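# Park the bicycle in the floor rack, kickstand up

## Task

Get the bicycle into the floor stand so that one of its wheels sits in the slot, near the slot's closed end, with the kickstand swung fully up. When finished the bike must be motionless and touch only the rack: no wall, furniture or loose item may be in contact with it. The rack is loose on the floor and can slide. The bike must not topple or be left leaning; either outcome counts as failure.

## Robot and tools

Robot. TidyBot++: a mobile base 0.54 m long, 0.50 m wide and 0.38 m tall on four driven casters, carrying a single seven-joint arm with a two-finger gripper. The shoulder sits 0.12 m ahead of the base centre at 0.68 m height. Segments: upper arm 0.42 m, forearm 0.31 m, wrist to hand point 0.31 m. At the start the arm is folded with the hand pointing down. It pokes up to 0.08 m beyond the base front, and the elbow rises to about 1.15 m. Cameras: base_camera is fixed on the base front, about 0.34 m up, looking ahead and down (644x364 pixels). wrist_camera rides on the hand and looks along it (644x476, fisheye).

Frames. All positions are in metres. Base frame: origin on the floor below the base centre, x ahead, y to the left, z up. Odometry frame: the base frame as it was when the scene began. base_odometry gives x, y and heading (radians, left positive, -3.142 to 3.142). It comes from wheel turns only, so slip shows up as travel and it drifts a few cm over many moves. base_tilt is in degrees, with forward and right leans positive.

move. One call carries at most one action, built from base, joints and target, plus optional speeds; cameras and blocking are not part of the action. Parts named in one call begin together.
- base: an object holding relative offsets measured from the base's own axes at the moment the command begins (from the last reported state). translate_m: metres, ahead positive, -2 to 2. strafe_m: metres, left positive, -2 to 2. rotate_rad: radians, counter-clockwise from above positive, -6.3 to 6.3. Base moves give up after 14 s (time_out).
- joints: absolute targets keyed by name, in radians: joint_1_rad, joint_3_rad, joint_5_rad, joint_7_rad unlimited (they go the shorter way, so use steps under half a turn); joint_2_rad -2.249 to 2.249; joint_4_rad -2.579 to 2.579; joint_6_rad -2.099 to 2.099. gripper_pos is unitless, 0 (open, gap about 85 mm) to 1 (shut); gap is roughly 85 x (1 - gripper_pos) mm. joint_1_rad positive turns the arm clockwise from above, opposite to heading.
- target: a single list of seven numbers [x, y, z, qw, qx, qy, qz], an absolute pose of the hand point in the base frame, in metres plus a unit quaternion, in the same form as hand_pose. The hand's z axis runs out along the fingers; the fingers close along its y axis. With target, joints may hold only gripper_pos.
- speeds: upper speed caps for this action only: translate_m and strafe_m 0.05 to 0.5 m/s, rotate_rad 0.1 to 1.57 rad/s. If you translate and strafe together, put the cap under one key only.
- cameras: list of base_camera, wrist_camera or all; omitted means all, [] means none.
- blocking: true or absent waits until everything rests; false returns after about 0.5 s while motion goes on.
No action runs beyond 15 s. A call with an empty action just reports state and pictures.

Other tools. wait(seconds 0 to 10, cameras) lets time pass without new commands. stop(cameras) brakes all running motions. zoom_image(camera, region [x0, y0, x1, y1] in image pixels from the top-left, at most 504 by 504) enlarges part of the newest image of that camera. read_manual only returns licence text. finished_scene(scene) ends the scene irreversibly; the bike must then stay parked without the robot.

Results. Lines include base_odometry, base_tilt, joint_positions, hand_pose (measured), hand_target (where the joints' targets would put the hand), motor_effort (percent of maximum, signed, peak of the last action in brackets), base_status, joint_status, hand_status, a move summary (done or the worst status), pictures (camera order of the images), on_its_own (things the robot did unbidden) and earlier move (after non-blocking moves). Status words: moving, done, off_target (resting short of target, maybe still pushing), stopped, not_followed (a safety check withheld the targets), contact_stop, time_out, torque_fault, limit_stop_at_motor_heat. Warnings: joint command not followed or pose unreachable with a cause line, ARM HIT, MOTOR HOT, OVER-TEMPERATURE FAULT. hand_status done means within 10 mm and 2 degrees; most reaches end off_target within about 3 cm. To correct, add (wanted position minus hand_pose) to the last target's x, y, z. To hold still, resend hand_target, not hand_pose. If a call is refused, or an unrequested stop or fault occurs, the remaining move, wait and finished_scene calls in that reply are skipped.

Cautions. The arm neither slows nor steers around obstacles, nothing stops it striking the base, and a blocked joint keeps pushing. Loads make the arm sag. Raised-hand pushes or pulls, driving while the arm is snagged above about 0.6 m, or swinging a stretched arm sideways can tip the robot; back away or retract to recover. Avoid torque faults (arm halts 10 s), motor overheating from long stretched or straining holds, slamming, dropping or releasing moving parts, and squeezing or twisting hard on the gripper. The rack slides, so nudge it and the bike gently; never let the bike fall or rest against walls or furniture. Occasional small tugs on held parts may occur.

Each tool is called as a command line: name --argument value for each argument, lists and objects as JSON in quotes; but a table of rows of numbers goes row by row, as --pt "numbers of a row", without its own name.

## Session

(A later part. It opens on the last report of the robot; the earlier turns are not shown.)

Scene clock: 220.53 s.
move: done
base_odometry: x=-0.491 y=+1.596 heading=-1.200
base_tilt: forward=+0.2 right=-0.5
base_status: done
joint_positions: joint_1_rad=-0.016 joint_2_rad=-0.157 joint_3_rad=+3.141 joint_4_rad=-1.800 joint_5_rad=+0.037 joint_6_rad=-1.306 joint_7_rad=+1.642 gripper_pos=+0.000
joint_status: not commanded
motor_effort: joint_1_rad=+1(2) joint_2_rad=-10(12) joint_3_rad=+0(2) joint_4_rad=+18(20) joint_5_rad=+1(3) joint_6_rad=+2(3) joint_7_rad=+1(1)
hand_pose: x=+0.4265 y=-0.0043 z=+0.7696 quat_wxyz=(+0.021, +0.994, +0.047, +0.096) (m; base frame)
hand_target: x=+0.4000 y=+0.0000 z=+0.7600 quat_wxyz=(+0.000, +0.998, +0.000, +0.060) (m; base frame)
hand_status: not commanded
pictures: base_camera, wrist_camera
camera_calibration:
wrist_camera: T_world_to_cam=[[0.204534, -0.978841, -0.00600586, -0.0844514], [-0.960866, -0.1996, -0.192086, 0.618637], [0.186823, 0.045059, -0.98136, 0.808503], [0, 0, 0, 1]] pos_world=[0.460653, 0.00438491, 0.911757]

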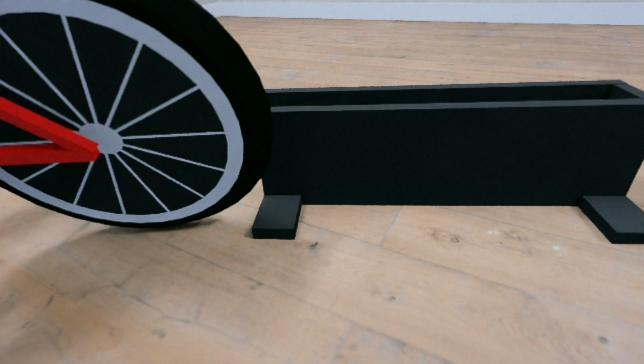

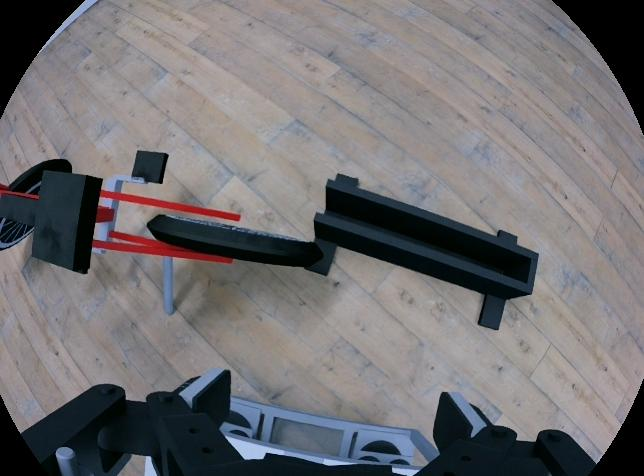

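move --base '{"strafe_m": -0.22, "translate_m": 0.03}' --target '[0.64, 0.03, 0.27, 0.0235, 0.753, 0.657, 0.03]' --joints '{"gripper_pos": 0.4}'

Scene clock: 228.33 s.
move: off_target
base_odometry: x=-0.685 y=+1.488 heading=-1.200
base_tilt: forward=+0.2 right=-0.5
base_status: done
joint_positions: joint_1_rad=+0.074 joint_2_rad=+1.127 joint_3_rad=+2.938 joint_4_rad=-1.649 joint_5_rad=+0.540 joint_6_rad=-0.431 joint_7_rad=+2.391 gripper_pos=+0.400
joint_status: all done
motor_effort: joint_1_rad=+0(2) joint_2_rad=-37(39) joint_3_rad=-4(4) joint_4_rad=+6(19) joint_5_rad=+1(2) joint_6_rad=+0(2) joint_7_rad=+1(1)
hand_pose: x=+0.6099 y=+0.0178 z=+0.2658 quat_wxyz=(+0.012, +0.786, +0.618, -0.011) (m; base frame)
hand_target: x=+0.6400 y=+0.0300 z=+0.2700 quat_wxyz=(+0.024, +0.753, +0.657, +0.030) (m; base frame)
hand_status: off_target (0.033 m and 7.6 deg from the pose sent, 0.544 m and 77.0 deg at the start)
pictures: base_camera, wrist_camera
camera_calibration:
wrist_camera: T_world_to_cam=[[0.988028, -0.135163, -0.0743788, -0.578076], [-0.133756, -0.990733, 0.0236113, 0.15474], [-0.0768809, -0.01338, -0.996951, 0.444898], [0, 0, 0, 1]] pos_world=[0.626057, 0.081124, 0.396891]

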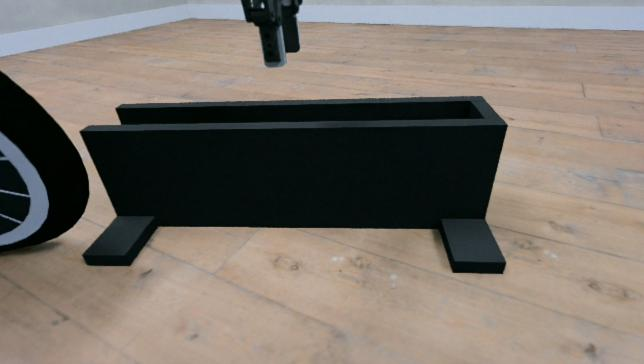

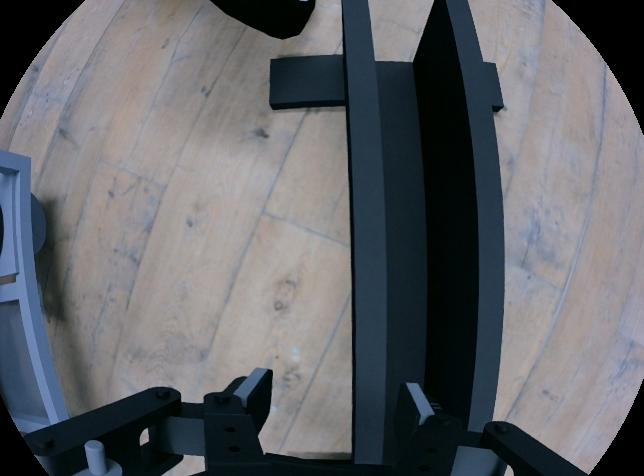

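move --target '[0.665, 0.03, 0.21, 0.0235, 0.719, 0.694, 0.03]'

Scene clock: 230.63 s.
move: off_target
base_odometry: x=-0.685 y=+1.488 heading=-1.200
base_tilt: forward=+0.2 right=-0.5
base_status: not commanded
joint_positions: joint_1_rad=+0.074 joint_2_rad=+1.287 joint_3_rad=+2.935 joint_4_rad=-1.491 joint_5_rad=+0.563 joint_6_rad=-0.429 joint_7_rad=+2.503 gripper_pos=+0.400
joint_status: not commanded
motor_effort: joint_1_rad=+1(1) joint_2_rad=-40(42) joint_3_rad=-4(4) joint_4_rad=+7(8) joint_5_rad=+1(1) joint_6_rad=+0(1) joint_7_rad=+1(1)
hand_pose: x=+0.6352 y=+0.0194 z=+0.2033 quat_wxyz=(+0.010, +0.752, +0.659, -0.008) (m; base frame)
hand_target: x=+0.6650 y=+0.0300 z=+0.2100 quat_wxyz=(+0.024, +0.719, +0.694, +0.030) (m; base frame)
hand_status: off_target (0.032 m and 7.3 deg from the pose sent, 0.079 m and 12.6 deg at the start)
pictures: base_camera, wrist_camera
camera_calibration:
wrist_camera: T_world_to_cam=[[0.996623, -0.0306567, -0.0761811, -0.614618], [-0.0295299, -0.999438, 0.0158737, 0.096739], [-0.0766249, -0.0135705, -0.996968, 0.384393], [0, 0, 0, 1]] pos_world=[0.644853, 0.0830589, 0.33487]

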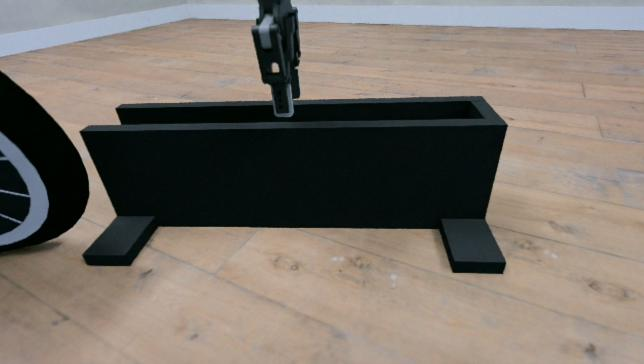

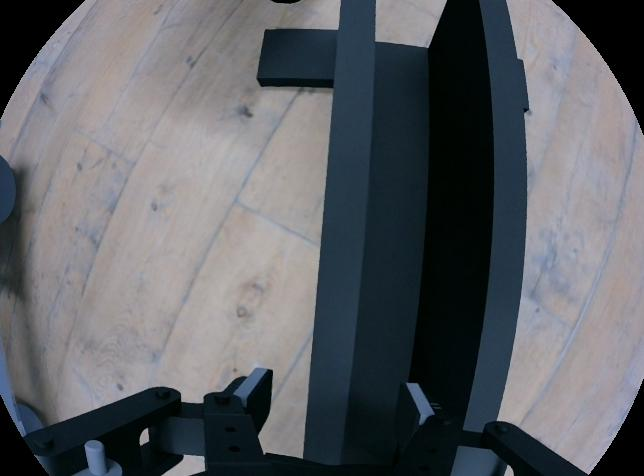

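move --target '[0.665, 0.03, 0.12, 0.0235, 0.719, 0.694, 0.03]'

move --joints '{"gripper_pos": 1.0}' --cameras '[]'

move --target '[0.67, 0.03, 0.175, 0.0235, 0.719, 0.694, 0.03]'

Scene clock: 232.47 s.
move: off_target
base_odometry: x=-0.685 y=+1.488 heading=-1.200
base_tilt: forward=+0.2 right=-0.5
base_status: not commanded
joint_positions: joint_1_rad=+0.074 joint_2_rad=+1.488 joint_3_rad=+2.935 joint_4_rad=-1.350 joint_5_rad=+0.597 joint_6_rad=-0.369 joint_7_rad=+2.503 gripper_pos=+0.400
joint_status: not commanded
motor_effort: joint_1_rad=+1(2) joint_2_rad=-39(43) joint_3_rad=-4(5) joint_4_rad=+5(8) joint_5_rad=+1(2) joint_6_rad=+0(2) joint_7_rad=+1(1)
hand_pose: x=+0.6333 y=+0.0269 z=+0.1145 quat_wxyz=(-0.002, +0.751, +0.660, -0.001) (m; base frame)
hand_target: x=+0.6650 y=+0.0300 z=+0.1200 quat_wxyz=(+0.024, +0.719, +0.694, +0.030) (m; base frame)
hand_status: off_target (0.032 m and 7.1 deg from the pose sent, 0.089 m and 7.3 deg at the start)
pictures: base_camera, wrist_camera
camera_calibration:
wrist_camera: T_world_to_cam=[[0.996423, -0.0246089, -0.0808476, -0.618739], [-0.025649, -0.999601, -0.0118515, 0.106318], [-0.0805237, 0.0138828, -0.996656, 0.297441], [0, 0, 0, 1]] pos_world=[0.643204, 0.0869195, 0.247683]

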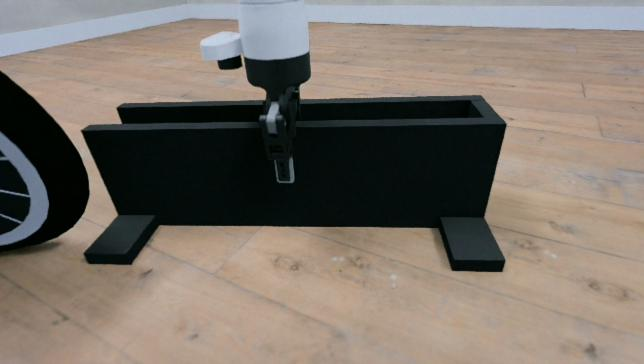

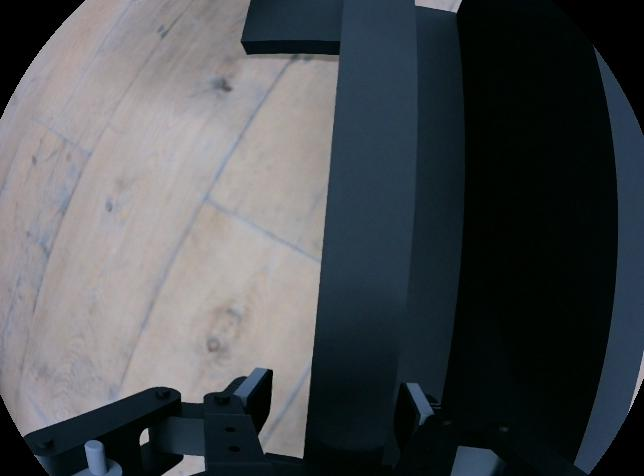

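Scene clock: 233.33 s.
move: off_target
base_odometry: x=-0.685 y=+1.488 heading=-1.200
base_tilt: forward=+0.2 right=-0.5
base_status: not commanded
joint_positions: joint_1_rad=+0.073 joint_2_rad=+1.488 joint_3_rad=+2.935 joint_4_rad=-1.348 joint_5_rad=+0.598 joint_6_rad=-0.366 joint_7_rad=+2.503 gripper_pos=+0.805
joint_status: gripper_pos off_target (ended at +0.805, target +1.000)
motor_effort: joint_1_rad=+1(2) joint_2_rad=-39(41) joint_3_rad=-4(4) joint_4_rad=+7(9) joint_5_rad=+1(2) joint_6_rad=+3(4) joint_7_rad=+1(1)
hand_pose: x=+0.6356 y=+0.0271 z=+0.1148 quat_wxyz=(-0.001, +0.751, +0.660, +0.001) (m; base frame)
hand_target: x=+0.6650 y=+0.0300 z=+0.1200 quat_wxyz=(+0.024, +0.719, +0.694, +0.030) (m; base frame)
hand_status: not commanded
pictures: none
No camera images: "cameras" was empty.

Scene clock: 234.50 s.
move: off_target
base_odometry: x=-0.685 y=+1.488 heading=-1.200
base_tilt: forward=+0.2 right=-0.5
base_status: not commanded
joint_positions: joint_1_rad=+0.074 joint_2_rad=+1.448 joint_3_rad=+2.935 joint_4_rad=-1.405 joint_5_rad=+0.598 joint_6_rad=-0.366 joint_7_rad=+2.509 gripper_pos=+0.805
joint_status: not commanded
motor_effort: joint_1_rad=+1(2) joint_2_rad=-50(51) joint_3_rad=-6(6) joint_4_rad=+7(9) joint_5_rad=+1(2) joint_6_rad=+1(5) joint_7_rad=+1(1)
hand_pose: x=+0.6233 y=+0.0282 z=+0.1298 quat_wxyz=(-0.006, +0.745, +0.667, -0.005) (m; base frame)
hand_target: x=+0.6700 y=+0.0300 z=+0.1750 quat_wxyz=(+0.024, +0.719, +0.694, +0.030) (m; base frame)
hand_status: off_target (0.065 m and 6.8 deg from the pose sent, 0.069 m and 6.8 deg at the start)
pictures: base_camera, wrist_camera
camera_calibration:
wrist_camera: T_world_to_cam=[[0.995729, -0.00687029, -0.0920708, -0.60614], [-0.00804051, -0.999891, -0.0123451, 0.0966036], [-0.091976, 0.0130326, -0.995676, 0.31895], [0, 0, 0, 1]] pos_world=[0.633664, 0.088272, 0.262955]

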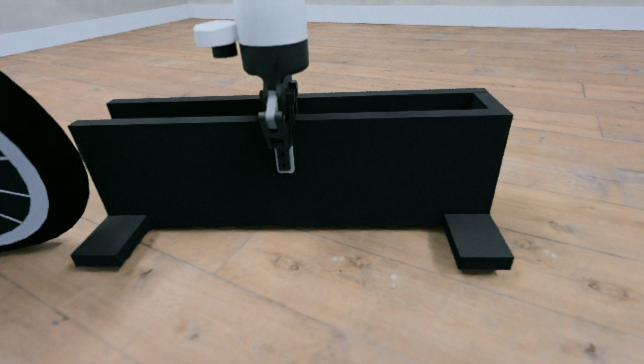

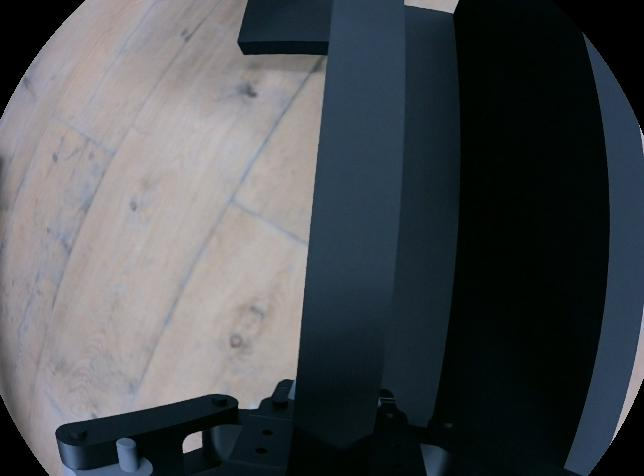

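move --base '{"strafe_m": -0.25, "translate_m": -0.02}' --speeds '{"strafe_m": 0.3}' --cameras '[]'

move --base '{"rotate_rad": 0.187}' --speeds '{"rotate_rad": 0.3}' --cameras '["base_camera"]'

Scene clock: 237.53 s.
move: done
base_odometry: x=-0.925 y=+1.416 heading=-1.200
base_tilt: forward=+0.2 right=-0.5
base_status: done
joint_positions: joint_1_rad=+0.082 joint_2_rad=+1.447 joint_3_rad=+2.935 joint_4_rad=-1.405 joint_5_rad=+0.598 joint_6_rad=-0.366 joint_7_rad=+2.509 gripper_pos=+0.805
joint_status: not commanded
motor_effort: joint_1_rad=+0(4) joint_2_rad=-50(51) joint_3_rad=-6(8) joint_4_rad=+8(8) joint_5_rad=+1(2) joint_6_rad=+1(3) joint_7_rad=+1(1)
hand_pose: x=+0.6240 y=+0.0240 z=+0.1302 quat_wxyz=(-0.006, +0.748, +0.664, -0.004) (m; base frame)
hand_target: x=+0.6700 y=+0.0300 z=+0.1750 quat_wxyz=(+0.024, +0.719, +0.694, +0.030) (m; base frame)
hand_status: not commanded
pictures: none
No camera images: "cameras" was empty.

Scene clock: 239.00 s.
move: done
base_odometry: x=-0.926 y=+1.416 heading=-1.013
base_tilt: forward=+0.2 right=-0.5
base_status: done
joint_positions: joint_1_rad=+0.075 joint_2_rad=+1.447 joint_3_rad=+2.933 joint_4_rad=-1.405 joint_5_rad=+0.598 joint_6_rad=-0.366 joint_7_rad=+2.509 gripper_pos=+0.805
joint_status: not commanded
motor_effort: joint_1_rad=+0(5) joint_2_rad=-49(51) joint_3_rad=-6(9) joint_4_rad=+8(9) joint_5_rad=+1(2) joint_6_rad=+1(2) joint_7_rad=+1(1)
hand_pose: x=+0.6243 y=+0.0287 z=+0.1308 quat_wxyz=(-0.006, +0.746, +0.666, -0.003) (m; base frame)
hand_target: x=+0.6700 y=+0.0300 z=+0.1750 quat_wxyz=(+0.024, +0.719, +0.694, +0.030) (m; base frame)
hand_status: not commanded
pictures: base_camera

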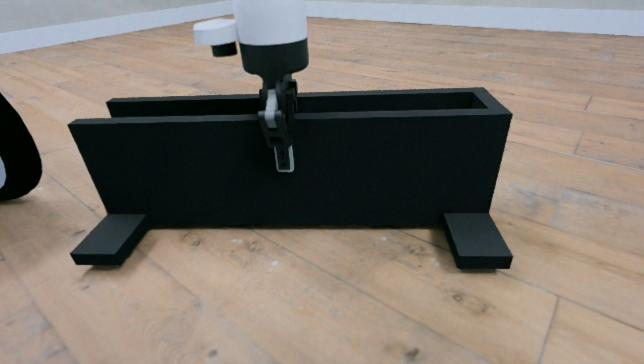

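move --base '{"strafe_m": 0.06, "translate_m": 0.013}' --speeds '{"strafe_m": 0.2}' --cameras '["base_camera"]'

move --target '[0.668, 0.03, 0.125, 0.0235, 0.719, 0.694, 0.03]' --cameras '[]'

move --joints '{"gripper_pos": 0.4}' --cameras '[]'

move --target '[0.66, 0.03, 0.25, 0.0235, 0.719, 0.694, 0.03]' --cameras '[]'

move --target '[0.40, 0.0, 0.76, 0, 1, 0, 0.06]' --cameras '[]'

move --base '{"strafe_m": 0.3, "translate_m": -0.03, "rotate_rad": -0.1}'

Scene clock: 241.47 s.
move: done
base_odometry: x=-0.868 y=+1.437 heading=-1.012
base_tilt: forward=+0.2 right=-0.5
base_status: done
joint_positions: joint_1_rad=+0.074 joint_2_rad=+1.446 joint_3_rad=+2.928 joint_4_rad=-1.405 joint_5_rad=+0.598 joint_6_rad=-0.366 joint_7_rad=+2.510 gripper_pos=+0.805
joint_status: not commanded
motor_effort: joint_1_rad=+0(6) joint_2_rad=-49(51) joint_3_rad=-6(9) joint_4_rad=+7(8) joint_5_rad=+1(2) joint_6_rad=+1(2) joint_7_rad=+1(1)
hand_pose: x=+0.6247 y=+0.0316 z=+0.1314 quat_wxyz=(-0.008, +0.745, +0.667, -0.002) (m; base frame)
hand_target: x=+0.6700 y=+0.0300 z=+0.1750 quat_wxyz=(+0.024, +0.719, +0.694, +0.030) (m; base frame)
hand_status: not commanded
pictures: base_camera

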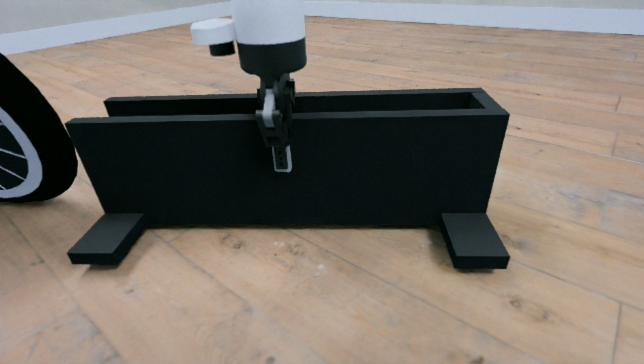

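Scene clock: 242.40 s.
move: off_target
base_odometry: x=-0.868 y=+1.437 heading=-1.012
base_tilt: forward=+0.2 right=-0.5
base_status: not commanded
joint_positions: joint_1_rad=+0.073 joint_2_rad=+1.488 joint_3_rad=+2.930 joint_4_rad=-1.348 joint_5_rad=+0.603 joint_6_rad=-0.364 joint_7_rad=+2.510 gripper_pos=+0.805
joint_status: not commanded
motor_effort: joint_1_rad=+1(2) joint_2_rad=-42(51) joint_3_rad=-4(7) joint_4_rad=+8(10) joint_5_rad=+2(2) joint_6_rad=+4(6) joint_7_rad=+1(1)
hand_pose: x=+0.6369 y=+0.0304 z=+0.1151 quat_wxyz=(-0.001, +0.747, +0.665, +0.004) (m; base frame)
hand_target: x=+0.6680 y=+0.0300 z=+0.1250 quat_wxyz=(+0.024, +0.719, +0.694, +0.030) (m; base frame)
hand_status: off_target (0.033 m and 6.2 deg from the pose sent, 0.044 m and 6.6 deg at the start)
pictures: none
No camera images: "cameras" was empty.

Scene clock: 243.27 s.
move: done
base_odometry: x=-0.868 y=+1.437 heading=-1.012
base_tilt: forward=+0.2 right=-0.5
base_status: not commanded
joint_positions: joint_1_rad=+0.073 joint_2_rad=+1.485 joint_3_rad=+2.930 joint_4_rad=-1.339 joint_5_rad=+0.603 joint_6_rad=-0.348 joint_7_rad=+2.510 gripper_pos=+0.400
joint_status: all done
motor_effort: joint_1_rad=+1(2) joint_2_rad=-40(44) joint_3_rad=-4(5) joint_4_rad=+6(10) joint_5_rad=+1(2) joint_6_rad=+0(6) joint_7_rad=+1(1)
hand_pose: x=+0.6481 y=+0.0323 z=+0.1175 quat_wxyz=(+0.004, +0.747, +0.664, +0.016) (m; base frame)
hand_target: x=+0.6680 y=+0.0300 z=+0.1250 quat_wxyz=(+0.024, +0.719, +0.694, +0.030) (m; base frame)
hand_status: not commanded
pictures: none
No camera images: "cameras" was empty.

Scene clock: 244.93 s.
move: off_target
base_odometry: x=-0.868 y=+1.437 heading=-1.012
base_tilt: forward=+0.2 right=-0.5
base_status: not commanded
joint_positions: joint_1_rad=+0.087 joint_2_rad=+1.198 joint_3_rad=+2.913 joint_4_rad=-1.514 joint_5_rad=+0.603 joint_6_rad=-0.357 joint_7_rad=+2.510 gripper_pos=+0.400
joint_status: not commanded
motor_effort: joint_1_rad=+1(2) joint_2_rad=-39(44) joint_3_rad=-4(5) joint_4_rad=+8(9) joint_5_rad=+1(2) joint_6_rad=+1(2) joint_7_rad=+1(1)
hand_pose: x=+0.6845 y=+0.0299 z=+0.2510 quat_wxyz=(+0.042, +0.736, +0.673, +0.054) (m; base frame)
hand_target: x=+0.6600 y=+0.0300 z=+0.2500 quat_wxyz=(+0.024, +0.719, +0.694, +0.030) (m; base frame)
hand_status: off_target (0.025 m and 4.7 deg from the pose sent, 0.133 m and 5.4 deg at the start)
pictures: none
No camera images: "cameras" was empty.

Scene clock: 247.83 s.
move: off_target
base_odometry: x=-0.868 y=+1.437 heading=-1.012
base_tilt: forward=+0.2 right=-0.5
base_status: not commanded
joint_positions: joint_1_rad=+0.002 joint_2_rad=-0.156 joint_3_rad=+3.131 joint_4_rad=-1.798 joint_5_rad=+0.043 joint_6_rad=-1.304 joint_7_rad=+1.643 gripper_pos=+0.400
joint_status: not commanded
motor_effort: joint_1_rad=+0(2) joint_2_rad=-11(43) joint_3_rad=+0(5) joint_4_rad=+18(19) joint_5_rad=+1(3) joint_6_rad=+2(3) joint_7_rad=+1(1)
hand_pose: x=+0.4277 y=-0.0090 z=+0.7702 quat_wxyz=(+0.025, +0.994, +0.044, +0.097) (m; base frame)
hand_target: x=+0.4000 y=+0.0000 z=+0.7600 quat_wxyz=(+0.000, +0.998, +0.000, +0.060) (m; base frame)
hand_status: off_target (0.031 m and 7.2 deg from the pose sent, 0.584 m and 84.8 deg at the start)
pictures: none
No camera images: "cameras" was empty.

Scene clock: 249.57 s.
move: done
base_odometry: x=-0.629 y=+1.622 heading=-1.112
base_tilt: forward=+0.2 right=-0.5
base_status: done
joint_positions: joint_1_rad=-0.006 joint_2_rad=-0.157 joint_3_rad=+3.145 joint_4_rad=-1.799 joint_5_rad=+0.034 joint_6_rad=-1.306 joint_7_rad=+1.642 gripper_pos=+0.400
joint_status: not commanded
motor_effort: joint_1_rad=+0(2) joint_2_rad=-10(13) joint_3_rad=+0(2) joint_4_rad=+18(20) joint_5_rad=+0(2) joint_6_rad=+1(3) joint_7_rad=+1(1)
hand_pose: x=+0.4268 y=-0.0078 z=+0.7696 quat_wxyz=(+0.020, +0.994, +0.040, +0.096) (m; base frame)
hand_target: x=+0.4000 y=+0.0000 z=+0.7600 quat_wxyz=(+0.000, +0.998, +0.000, +0.060) (m; base frame)
hand_status: not commanded
pictures: base_camera, wrist_camera
camera_calibration:
wrist_camera: T_world_to_cam=[[0.190491, -0.981642, -0.00961255, -0.0791607], [-0.963634, -0.185109, -0.192728, 0.619948], [0.18741, 0.0459759, -0.981205, 0.80826], [0, 0, 0, 1]] pos_world=[0.461006, -0.000109909, 0.911789]

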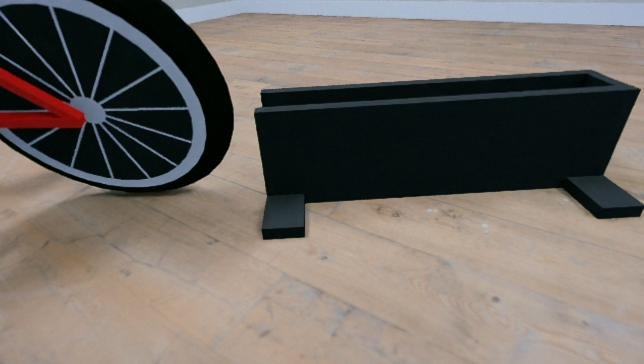

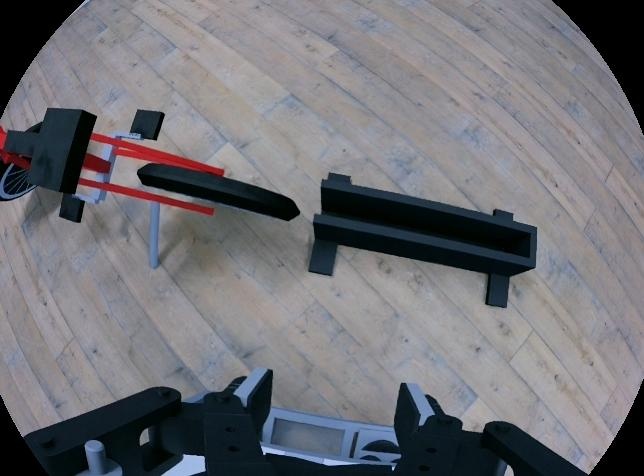

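move --base '{"strafe_m": 0.36, "translate_m": 0.06}' --speeds '{"strafe_m": 0.3}' --cameras '["wrist_camera"]'

move --target '[0.61, 0.25, 0.58, 0.085, 0.700, 0.706, 0.07]' --joints '{"gripper_pos": 0.0}'

Scene clock: 255.37 s.
move: done
base_odometry: x=-0.280 y=+1.727 heading=-1.112
base_tilt: forward=+0.2 right=-0.5
base_status: done
joint_positions: joint_1_rad=-0.007 joint_2_rad=-0.157 joint_3_rad=+3.145 joint_4_rad=-1.799 joint_5_rad=+0.033 joint_6_rad=-1.306 joint_7_rad=+1.641 gripper_pos=+0.400
joint_status: not commanded
motor_effort: joint_1_rad=+1(2) joint_2_rad=-11(12) joint_3_rad=+0(2) joint_4_rad=+18(20) joint_5_rad=+2(2) joint_6_rad=+1(2) joint_7_rad=+1(1)
hand_pose: x=+0.4266 y=-0.0077 z=+0.7695 quat_wxyz=(+0.019, +0.994, +0.040, +0.096) (m; base frame)
hand_target: x=+0.4000 y=+0.0000 z=+0.7600 quat_wxyz=(+0.000, +0.998, +0.000, +0.060) (m; base frame)
hand_status: not commanded
pictures: wrist_camera
camera_calibration:
wrist_camera: T_world_to_cam=[[0.190341, -0.981667, -0.0100633, -0.0786156], [-0.963742, -0.184893, -0.192396, 0.619587], [0.187008, 0.0463191, -0.981266, 0.808438], [0, 0, 0, 1]] pos_world=[0.460901, -0.0000632228, 0.911707]

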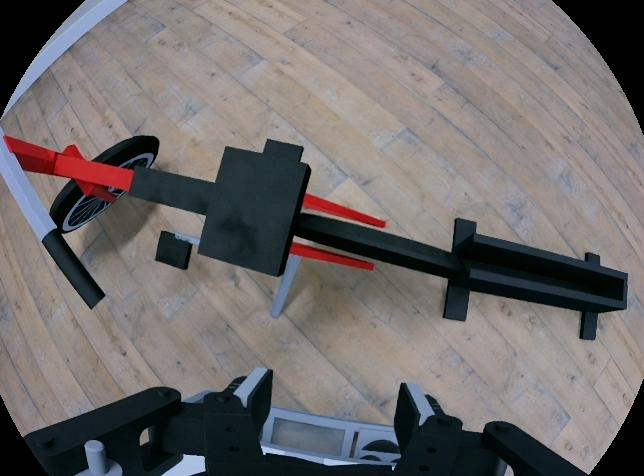

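Scene clock: 257.70 s.
move: off_target
base_odometry: x=-0.280 y=+1.727 heading=-1.112
base_tilt: forward=+0.2 right=-0.6
base_status: not commanded
joint_positions: joint_1_rad=-0.367 joint_2_rad=+0.573 joint_3_rad=+2.896 joint_4_rad=-1.544 joint_5_rad=+0.319 joint_6_rad=-0.970 joint_7_rad=+2.291 gripper_pos=+0.000
joint_status: all done
motor_effort: joint_1_rad=+1(2) joint_2_rad=-32(34) joint_3_rad=-2(3) joint_4_rad=+15(20) joint_5_rad=+1(3) joint_6_rad=+1(2) joint_7_rad=+1(1)
hand_pose: x=+0.5902 y=+0.2276 z=+0.5713 quat_wxyz=(+0.071, +0.742, +0.665, +0.034) (m; base frame)
hand_target: x=+0.6100 y=+0.2500 z=+0.5800 quat_wxyz=(+0.085, +0.700, +0.706, +0.070) (m; base frame)
hand_status: off_target (0.031 m and 8.0 deg from the pose sent, 0.369 m and 85.9 deg at the start)
pictures: base_camera, wrist_camera
camera_calibration:
wrist_camera: T_world_to_cam=[[0.997558, -0.00538563, 0.0696371, -0.624945], [-0.00890294, -0.998695, 0.0502979, 0.265664], [0.0692753, -0.050795, -0.996304, 0.672646], [0, 0, 0, 1]] pos_world=[0.579187, 0.296119, 0.700317]

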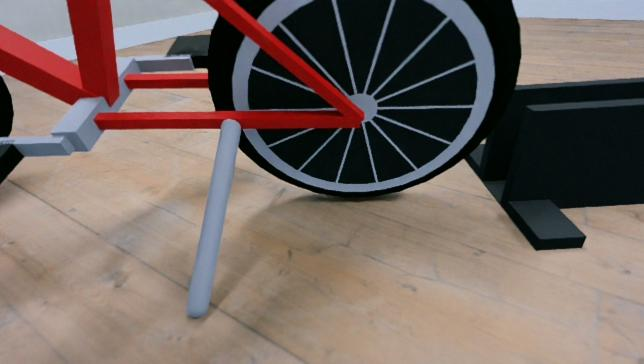

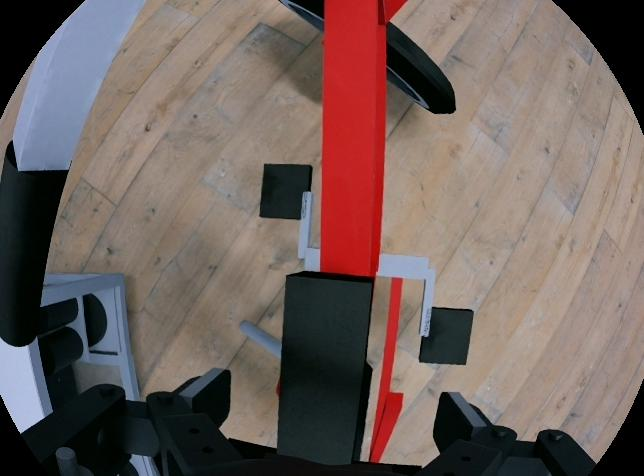

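move --target '[0.605, 0.243, 0.495, 0.085, 0.690, 0.716, 0.080]'

Scene clock: 260.60 s.
move: off_target
base_odometry: x=-0.280 y=+1.727 heading=-1.112
base_tilt: forward=+0.2 right=-0.6
base_status: not commanded
joint_positions: joint_1_rad=-0.367 joint_2_rad=+0.676 joint_3_rad=+2.896 joint_4_rad=-1.667 joint_5_rad=+0.423 joint_6_rad=-0.711 joint_7_rad=+2.293 gripper_pos=+0.000
joint_status: not commanded
motor_effort: joint_1_rad=+1(1) joint_2_rad=-33(37) joint_3_rad=-3(3) joint_4_rad=+13(17) joint_5_rad=+2(2) joint_6_rad=+1(2) joint_7_rad=+1(1)
hand_pose: x=+0.5952 y=+0.2352 z=+0.4925 quat_wxyz=(+0.075, +0.701, +0.707, +0.055) (m; base frame)
hand_target: x=+0.6050 y=+0.2430 z=+0.4950 quat_wxyz=(+0.085, +0.689, +0.715, +0.080) (m; base frame)
hand_status: off_target (0.013 m and 3.4 deg from the pose sent, 0.079 m and 10.0 deg at the start)
pictures: base_camera, wrist_camera
camera_calibration:
wrist_camera: T_world_to_cam=[[0.988256, 0.112516, 0.103394, -0.663193], [0.109173, -0.993316, 0.0374664, 0.212048], [0.106919, -0.0257386, -0.993935, 0.564699], [0, 0, 0, 1]] pos_world=[0.571878, 0.299785, 0.6219]

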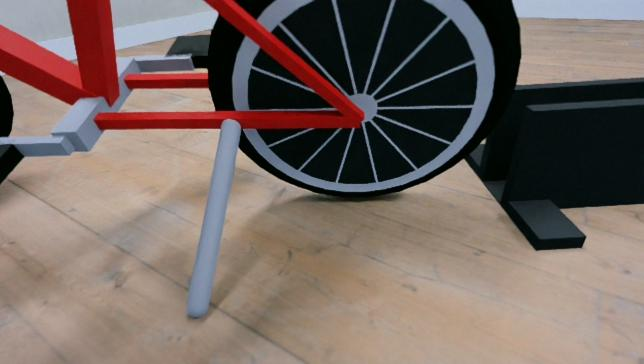

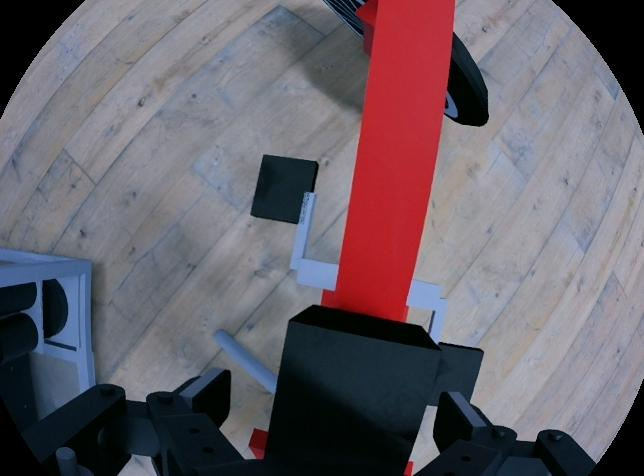

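move --target '[0.603, 0.243, 0.478, 0.085, 0.713, 0.693, 0.080]' --joints '{"gripper_pos": 0.3}'

Scene clock: 261.83 s.
move: done
base_odometry: x=-0.280 y=+1.727 heading=-1.112
base_tilt: forward=+0.2 right=-0.5
base_status: not commanded
joint_positions: joint_1_rad=-0.390 joint_2_rad=+0.688 joint_3_rad=+2.916 joint_4_rad=-1.677 joint_5_rad=+0.437 joint_6_rad=-0.667 joint_7_rad=+2.237 gripper_pos=+0.300
joint_status: all done
motor_effort: joint_1_rad=+0(1) joint_2_rad=-33(35) joint_3_rad=-3(3) joint_4_rad=+12(14) joint_5_rad=+1(2) joint_6_rad=+0(1) joint_7_rad=+1(1)
hand_pose: x=+0.5985 y=+0.2421 z=+0.4846 quat_wxyz=(+0.078, +0.711, +0.696, +0.067) (m; base frame)
hand_target: x=+0.6030 y=+0.2430 z=+0.4780 quat_wxyz=(+0.085, +0.712, +0.692, +0.080) (m; base frame)
hand_status: done (0.008 m and 1.7 deg from the pose sent, 0.018 m and 3.7 deg at the start)
pictures: base_camera, wrist_camera
camera_calibration:
wrist_camera: T_world_to_cam=[[0.988606, 0.0824542, 0.125933, -0.670267], [0.079919, -0.996486, 0.0250611, 0.243074], [0.127557, -0.0147111, -0.991722, 0.540511], [0, 0, 0, 1]] pos_world=[0.574258, 0.305437, 0.614354]

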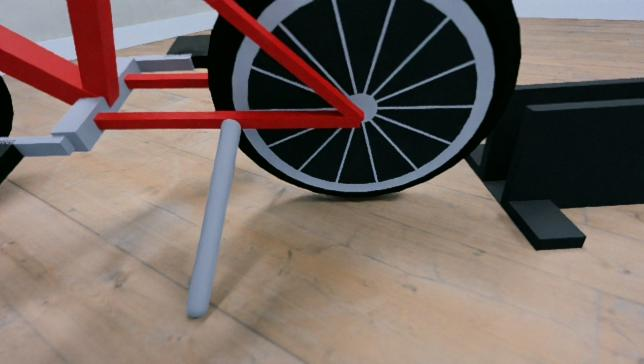

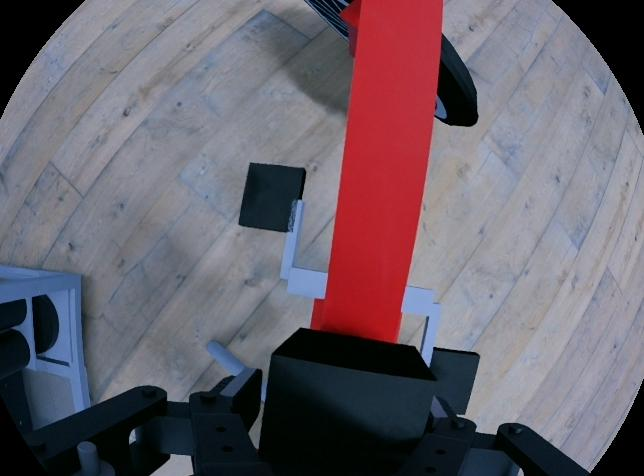

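move --joints '{"gripper_pos": 1.0}'

Scene clock: 263.03 s.
move: off_target
base_odometry: x=-0.280 y=+1.727 heading=-1.112
base_tilt: forward=+0.2 right=-0.6
base_status: not commanded
joint_positions: joint_1_rad=-0.389 joint_2_rad=+0.683 joint_3_rad=+2.918 joint_4_rad=-1.680 joint_5_rad=+0.429 joint_6_rad=-0.661 joint_7_rad=+2.203 gripper_pos=+0.411
joint_status: gripper_pos off_target (ended at +0.411, target +1.000)
motor_effort: joint_1_rad=-2(3) joint_2_rad=-30(32) joint_3_rad=-3(5) joint_4_rad=+12(16) joint_5_rad=+4(15) joint_6_rad=+2(4) joint_7_rad=+5(14)
hand_pose: x=+0.5988 y=+0.2433 z=+0.4864 quat_wxyz=(+0.075, +0.725, +0.681, +0.072) (m; base frame)
hand_target: x=+0.6030 y=+0.2430 z=+0.4780 quat_wxyz=(+0.085, +0.712, +0.692, +0.080) (m; base frame)
hand_status: not commanded
pictures: base_camera, wrist_camera
camera_calibration:
wrist_camera: T_world_to_cam=[[0.990634, 0.0409323, 0.130263, -0.664121], [0.0400925, -0.999155, 0.00906363, 0.276537], [0.130524, -0.00375617, -0.991438, 0.537777], [0, 0, 0, 1]] pos_world=[0.576621, 0.305507, 0.617176]

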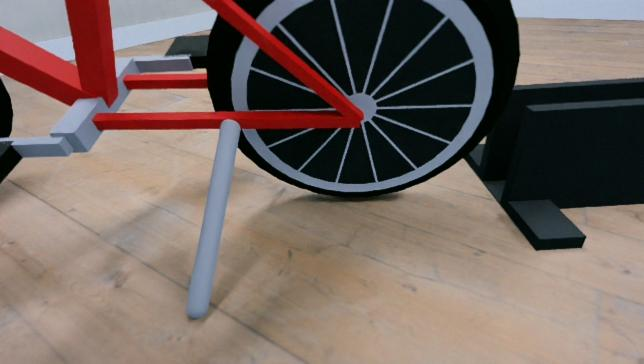

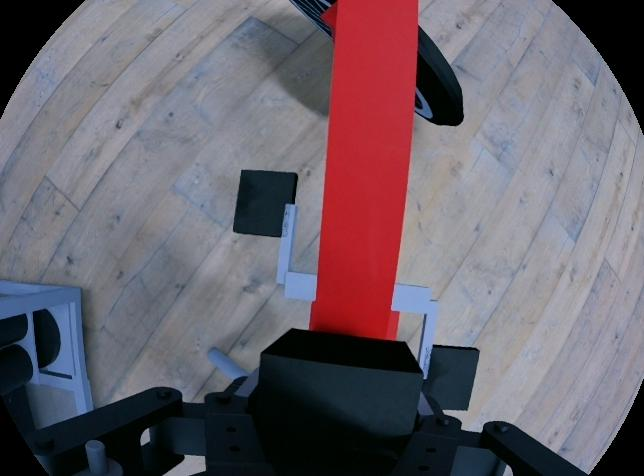

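move --target '[0.643, 0.243, 0.495, 0.055, 0.713, 0.693, 0.055]' --cameras '["base_camera"]'

move --target '[0.673, 0.243, 0.52, 0.03, 0.713, 0.693, 0.03]'

zoom_image --camera "base_camera" --region '[320, 60, 644, 260]'

Scene clock: 265.40 s.
move: off_target
base_odometry: x=-0.280 y=+1.727 heading=-1.112
base_tilt: forward=+0.2 right=-0.5
base_status: not commanded
joint_positions: joint_1_rad=-0.326 joint_2_rad=+0.734 joint_3_rad=+2.891 joint_4_rad=-1.536 joint_5_rad=+0.355 joint_6_rad=-0.838 joint_7_rad=+2.304 gripper_pos=+0.454
joint_status: not commanded
on_its_own: gripper_pos moved +0.042 toward your old target +1.000
motor_effort: joint_1_rad=+1(3) joint_2_rad=-32(33) joint_3_rad=-2(3) joint_4_rad=+23(24) joint_5_rad=+7(9) joint_6_rad=+12(13) joint_7_rad=+3(6)
hand_pose: x=+0.6154 y=+0.2252 z=+0.4917 quat_wxyz=(+0.055, +0.740, +0.670, +0.028) (m; base frame)
hand_target: x=+0.6430 y=+0.2430 z=+0.4950 quat_wxyz=(+0.055, +0.715, +0.695, +0.055) (m; base frame)
hand_status: off_target (0.033 m and 5.1 deg from the pose sent, 0.045 m and 3.6 deg at the start)
pictures: base_camera

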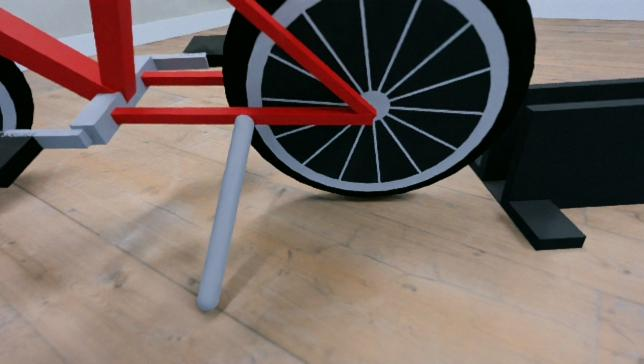

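Scene clock: 266.63 s.
move: off_target
base_odometry: x=-0.280 y=+1.727 heading=-1.112
base_tilt: forward=+0.2 right=-0.5
base_status: not commanded
joint_positions: joint_1_rad=-0.311 joint_2_rad=+0.824 joint_3_rad=+2.891 joint_4_rad=-1.302 joint_5_rad=+0.283 joint_6_rad=-1.035 joint_7_rad=+2.434 gripper_pos=+0.454
joint_status: not commanded
motor_effort: joint_1_rad=+0(1) joint_2_rad=-42(42) joint_3_rad=-3(3) joint_4_rad=+25(25) joint_5_rad=+6(7) joint_6_rad=+10(13) joint_7_rad=+3(4)
hand_pose: x=+0.6482 y=+0.2314 z=+0.5002 quat_wxyz=(+0.031, +0.735, +0.678, -0.001) (m; base frame)
hand_target: x=+0.6730 y=+0.2430 z=+0.5200 quat_wxyz=(+0.030, +0.716, +0.696, +0.030) (m; base frame)
hand_status: off_target (0.034 m and 4.7 deg from the pose sent, 0.067 m and 4.9 deg at the start)
pictures: base_camera, wrist_camera
camera_calibration:
wrist_camera: T_world_to_cam=[[0.999062, 0.0207343, -0.0380137, -0.631026], [0.0221773, -0.999034, 0.0379401, 0.259585], [-0.0371903, -0.0387476, -0.998557, 0.665336], [0, 0, 0, 1]] pos_world=[0.649421, 0.298198, 0.630539]

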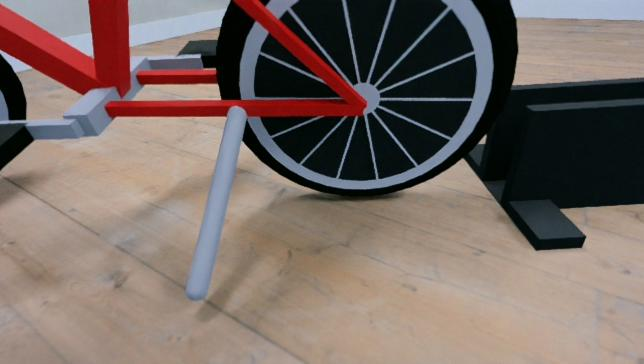

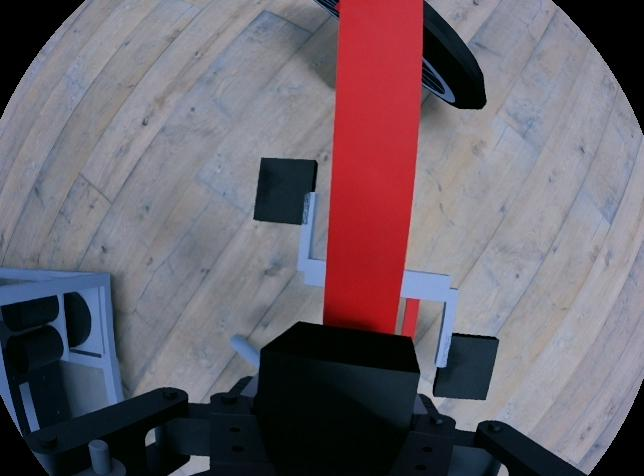

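Scaled by 1.556.

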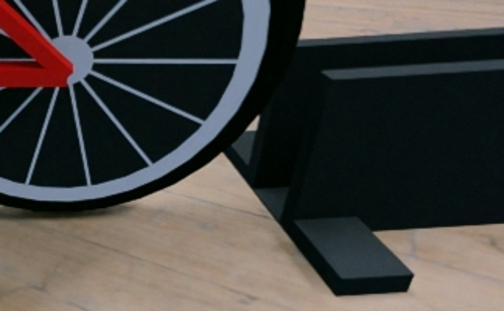

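move --target '[0.678, 0.243, 0.55, 0.03, 0.713, 0.693, 0.03]' --base '{"rotate_rad": 0.045, "translate_m": 0.006}' --speeds '{"rotate_rad": 0.1}'

zoom_image --camera "base_camera" --region '[320, 60, 644, 260]'

Scene clock: 271.60 s.
move: off_target
base_odometry: x=-0.277 y=+1.722 heading=-1.068
base_tilt: forward=+0.2 right=-0.5
base_status: done
joint_positions: joint_1_rad=-0.309 joint_2_rad=+0.842 joint_3_rad=+2.896 joint_4_rad=-1.230 joint_5_rad=+0.269 joint_6_rad=-1.094 joint_7_rad=+2.465 gripper_pos=+0.517
joint_status: not commanded
on_its_own: gripper_pos moved +0.062 toward your old target +1.000
motor_effort: joint_1_rad=+0(6) joint_2_rad=-48(54) joint_3_rad=-5(8) joint_4_rad=+22(25) joint_5_rad=+2(7) joint_6_rad=+4(10) joint_7_rad=+2(8)
hand_pose: x=+0.6602 y=+0.2317 z=+0.5089 quat_wxyz=(+0.028, +0.734, +0.679, -0.005) (m; base frame)
hand_target: x=+0.6780 y=+0.2430 z=+0.5500 quat_wxyz=(+0.030, +0.716, +0.696, +0.030) (m; base frame)
hand_status: off_target (0.046 m and 4.9 deg from the pose sent, 0.059 m and 4.7 deg at the start)
pictures: base_camera, wrist_camera
camera_calibration:
wrist_camera: T_world_to_cam=[[0.99859, 0.0237853, -0.0474655, -0.638247], [0.0256269, -0.998927, 0.038576, 0.25666], [-0.046497, -0.039738, -0.998128, 0.680617], [0, 0, 0, 1]] pos_world=[0.662416, 0.298612, 0.639147]

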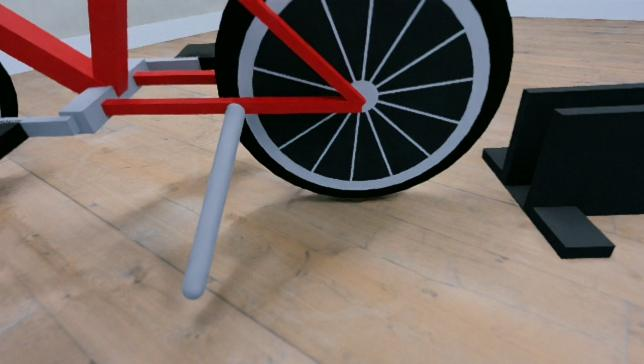

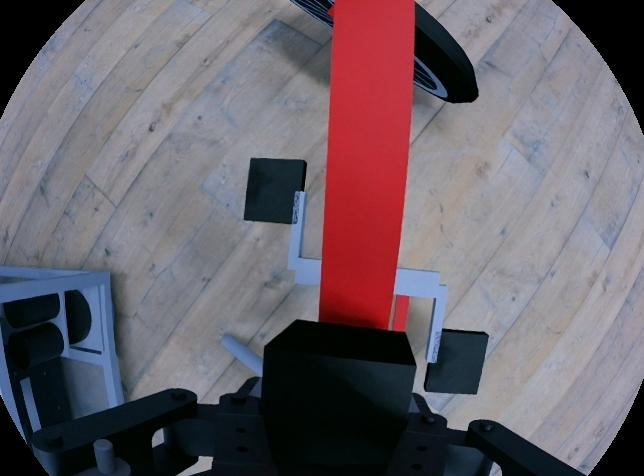

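Scaled by 1.556.

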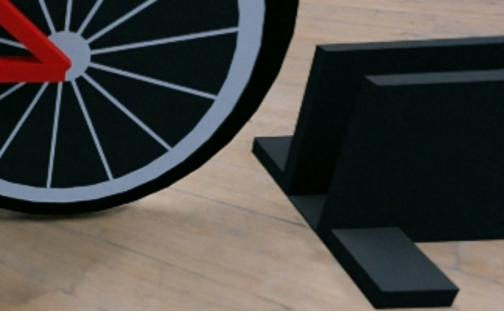

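move --target '[0.678, 0.243, 0.535, 0.03, 0.713, 0.693, 0.03]' --base '{"strafe_m": -0.10, "translate_m": 0.012}' --speeds '{"strafe_m": 0.06}'

zoom_image --camera "base_camera" --region '[320, 60, 644, 260]'

Scene clock: 277.87 s.
move: off_target
base_odometry: x=-0.359 y=+1.663 heading=-1.068
base_tilt: forward=+0.2 right=-0.6
base_status: done
joint_positions: joint_1_rad=-0.307 joint_2_rad=+0.854 joint_3_rad=+2.896 joint_4_rad=-1.200 joint_5_rad=+0.197 joint_6_rad=-1.062 joint_7_rad=+2.454 gripper_pos=+0.521
joint_status: not commanded
motor_effort: joint_1_rad=+2(5) joint_2_rad=-47(50) joint_3_rad=-3(5) joint_4_rad=+13(22) joint_5_rad=+14(17) joint_6_rad=-8(10) joint_7_rad=+21(25)
hand_pose: x=+0.6689 y=+0.2568 z=+0.5100 quat_wxyz=(+0.000, +0.751, +0.660, +0.025) (m; base frame)
hand_target: x=+0.6780 y=+0.2430 z=+0.5350 quat_wxyz=(+0.030, +0.716, +0.696, +0.030) (m; base frame)
hand_status: off_target (0.030 m and 6.8 deg from the pose sent, 0.034 m and 4.9 deg at the start)
pictures: base_camera, wrist_camera
camera_calibration:
wrist_camera: T_world_to_cam=[[0.998907, -0.0232021, -0.0405732, -0.639165], [-0.0249717, -0.998734, -0.0436666, 0.357229], [-0.0395087, 0.0446321, -0.998222, 0.656822], [0, 0, 0, 1]] pos_world=[0.673337, 0.312632, 0.64532]

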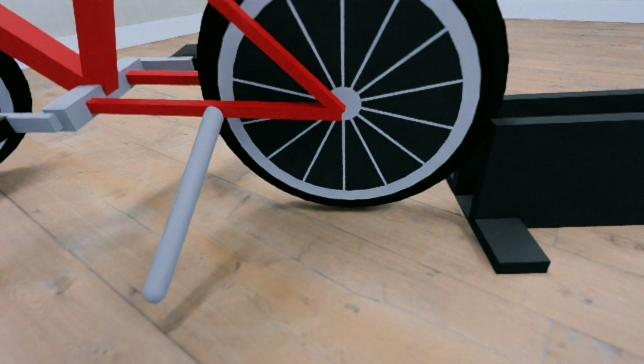

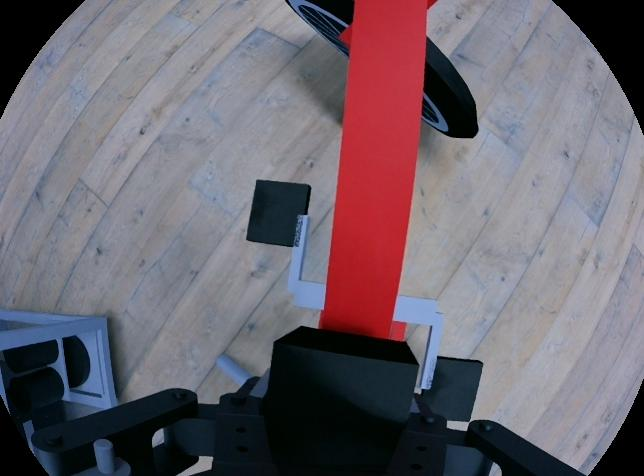

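Scaled by 1.556.

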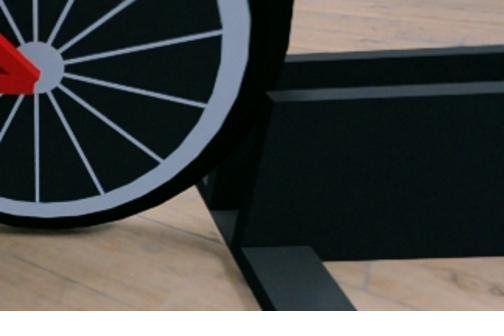

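move --base '{"rotate_rad": 0.07}' --speeds '{"rotate_rad": 0.1}'

zoom_image --camera "base_camera" --region '[320, 60, 644, 260]'

Scene clock: 282.30 s.
move: done
base_odometry: x=-0.359 y=+1.663 heading=-0.998
base_tilt: forward=+0.2 right=-0.5
base_status: done
joint_positions: joint_1_rad=-0.312 joint_2_rad=+0.854 joint_3_rad=+2.896 joint_4_rad=-1.200 joint_5_rad=+0.201 joint_6_rad=-1.062 joint_7_rad=+2.455 gripper_pos=+0.521
joint_status: not commanded
motor_effort: joint_1_rad=+0(5) joint_2_rad=-45(47) joint_3_rad=-4(8) joint_4_rad=+17(18) joint_5_rad=+4(14) joint_6_rad=-3(6) joint_7_rad=+7(21)
hand_pose: x=+0.6683 y=+0.2586 z=+0.5101 quat_wxyz=(+0.002, +0.748, +0.663, +0.025) (m; base frame)
hand_target: x=+0.6780 y=+0.2430 z=+0.5350 quat_wxyz=(+0.030, +0.716, +0.696, +0.030) (m; base frame)
hand_status: not commanded
pictures: base_camera, wrist_camera
camera_calibration:
wrist_camera: T_world_to_cam=[[0.999161, -0.0151122, -0.0380686, -0.642013], [-0.0166462, -0.999049, -0.0403072, 0.351849], [-0.0374232, 0.0409071, -0.998462, 0.656531], [0, 0, 0, 1]] pos_world=[0.6719, 0.314956, 0.645263]

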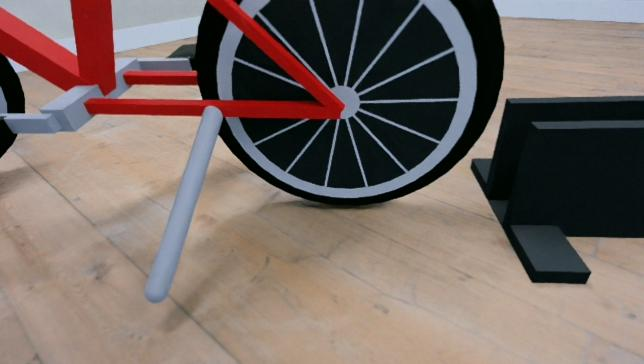

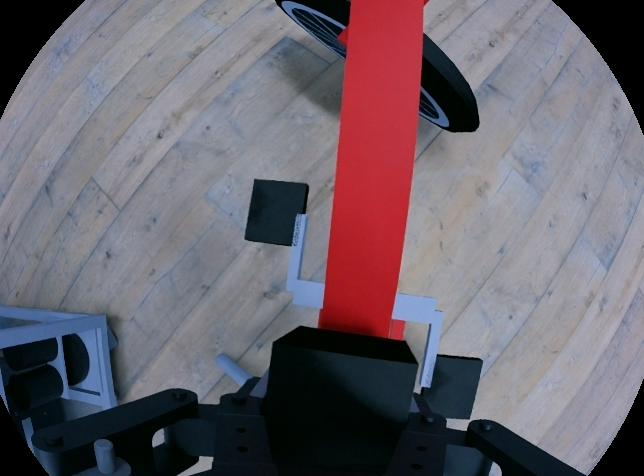

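Scaled by 1.556.

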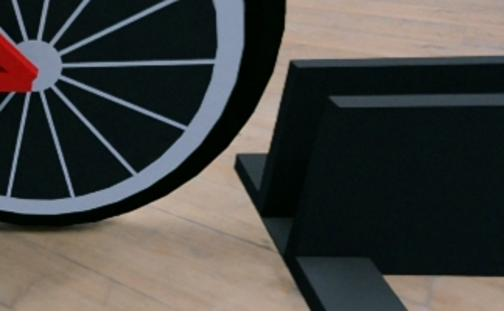

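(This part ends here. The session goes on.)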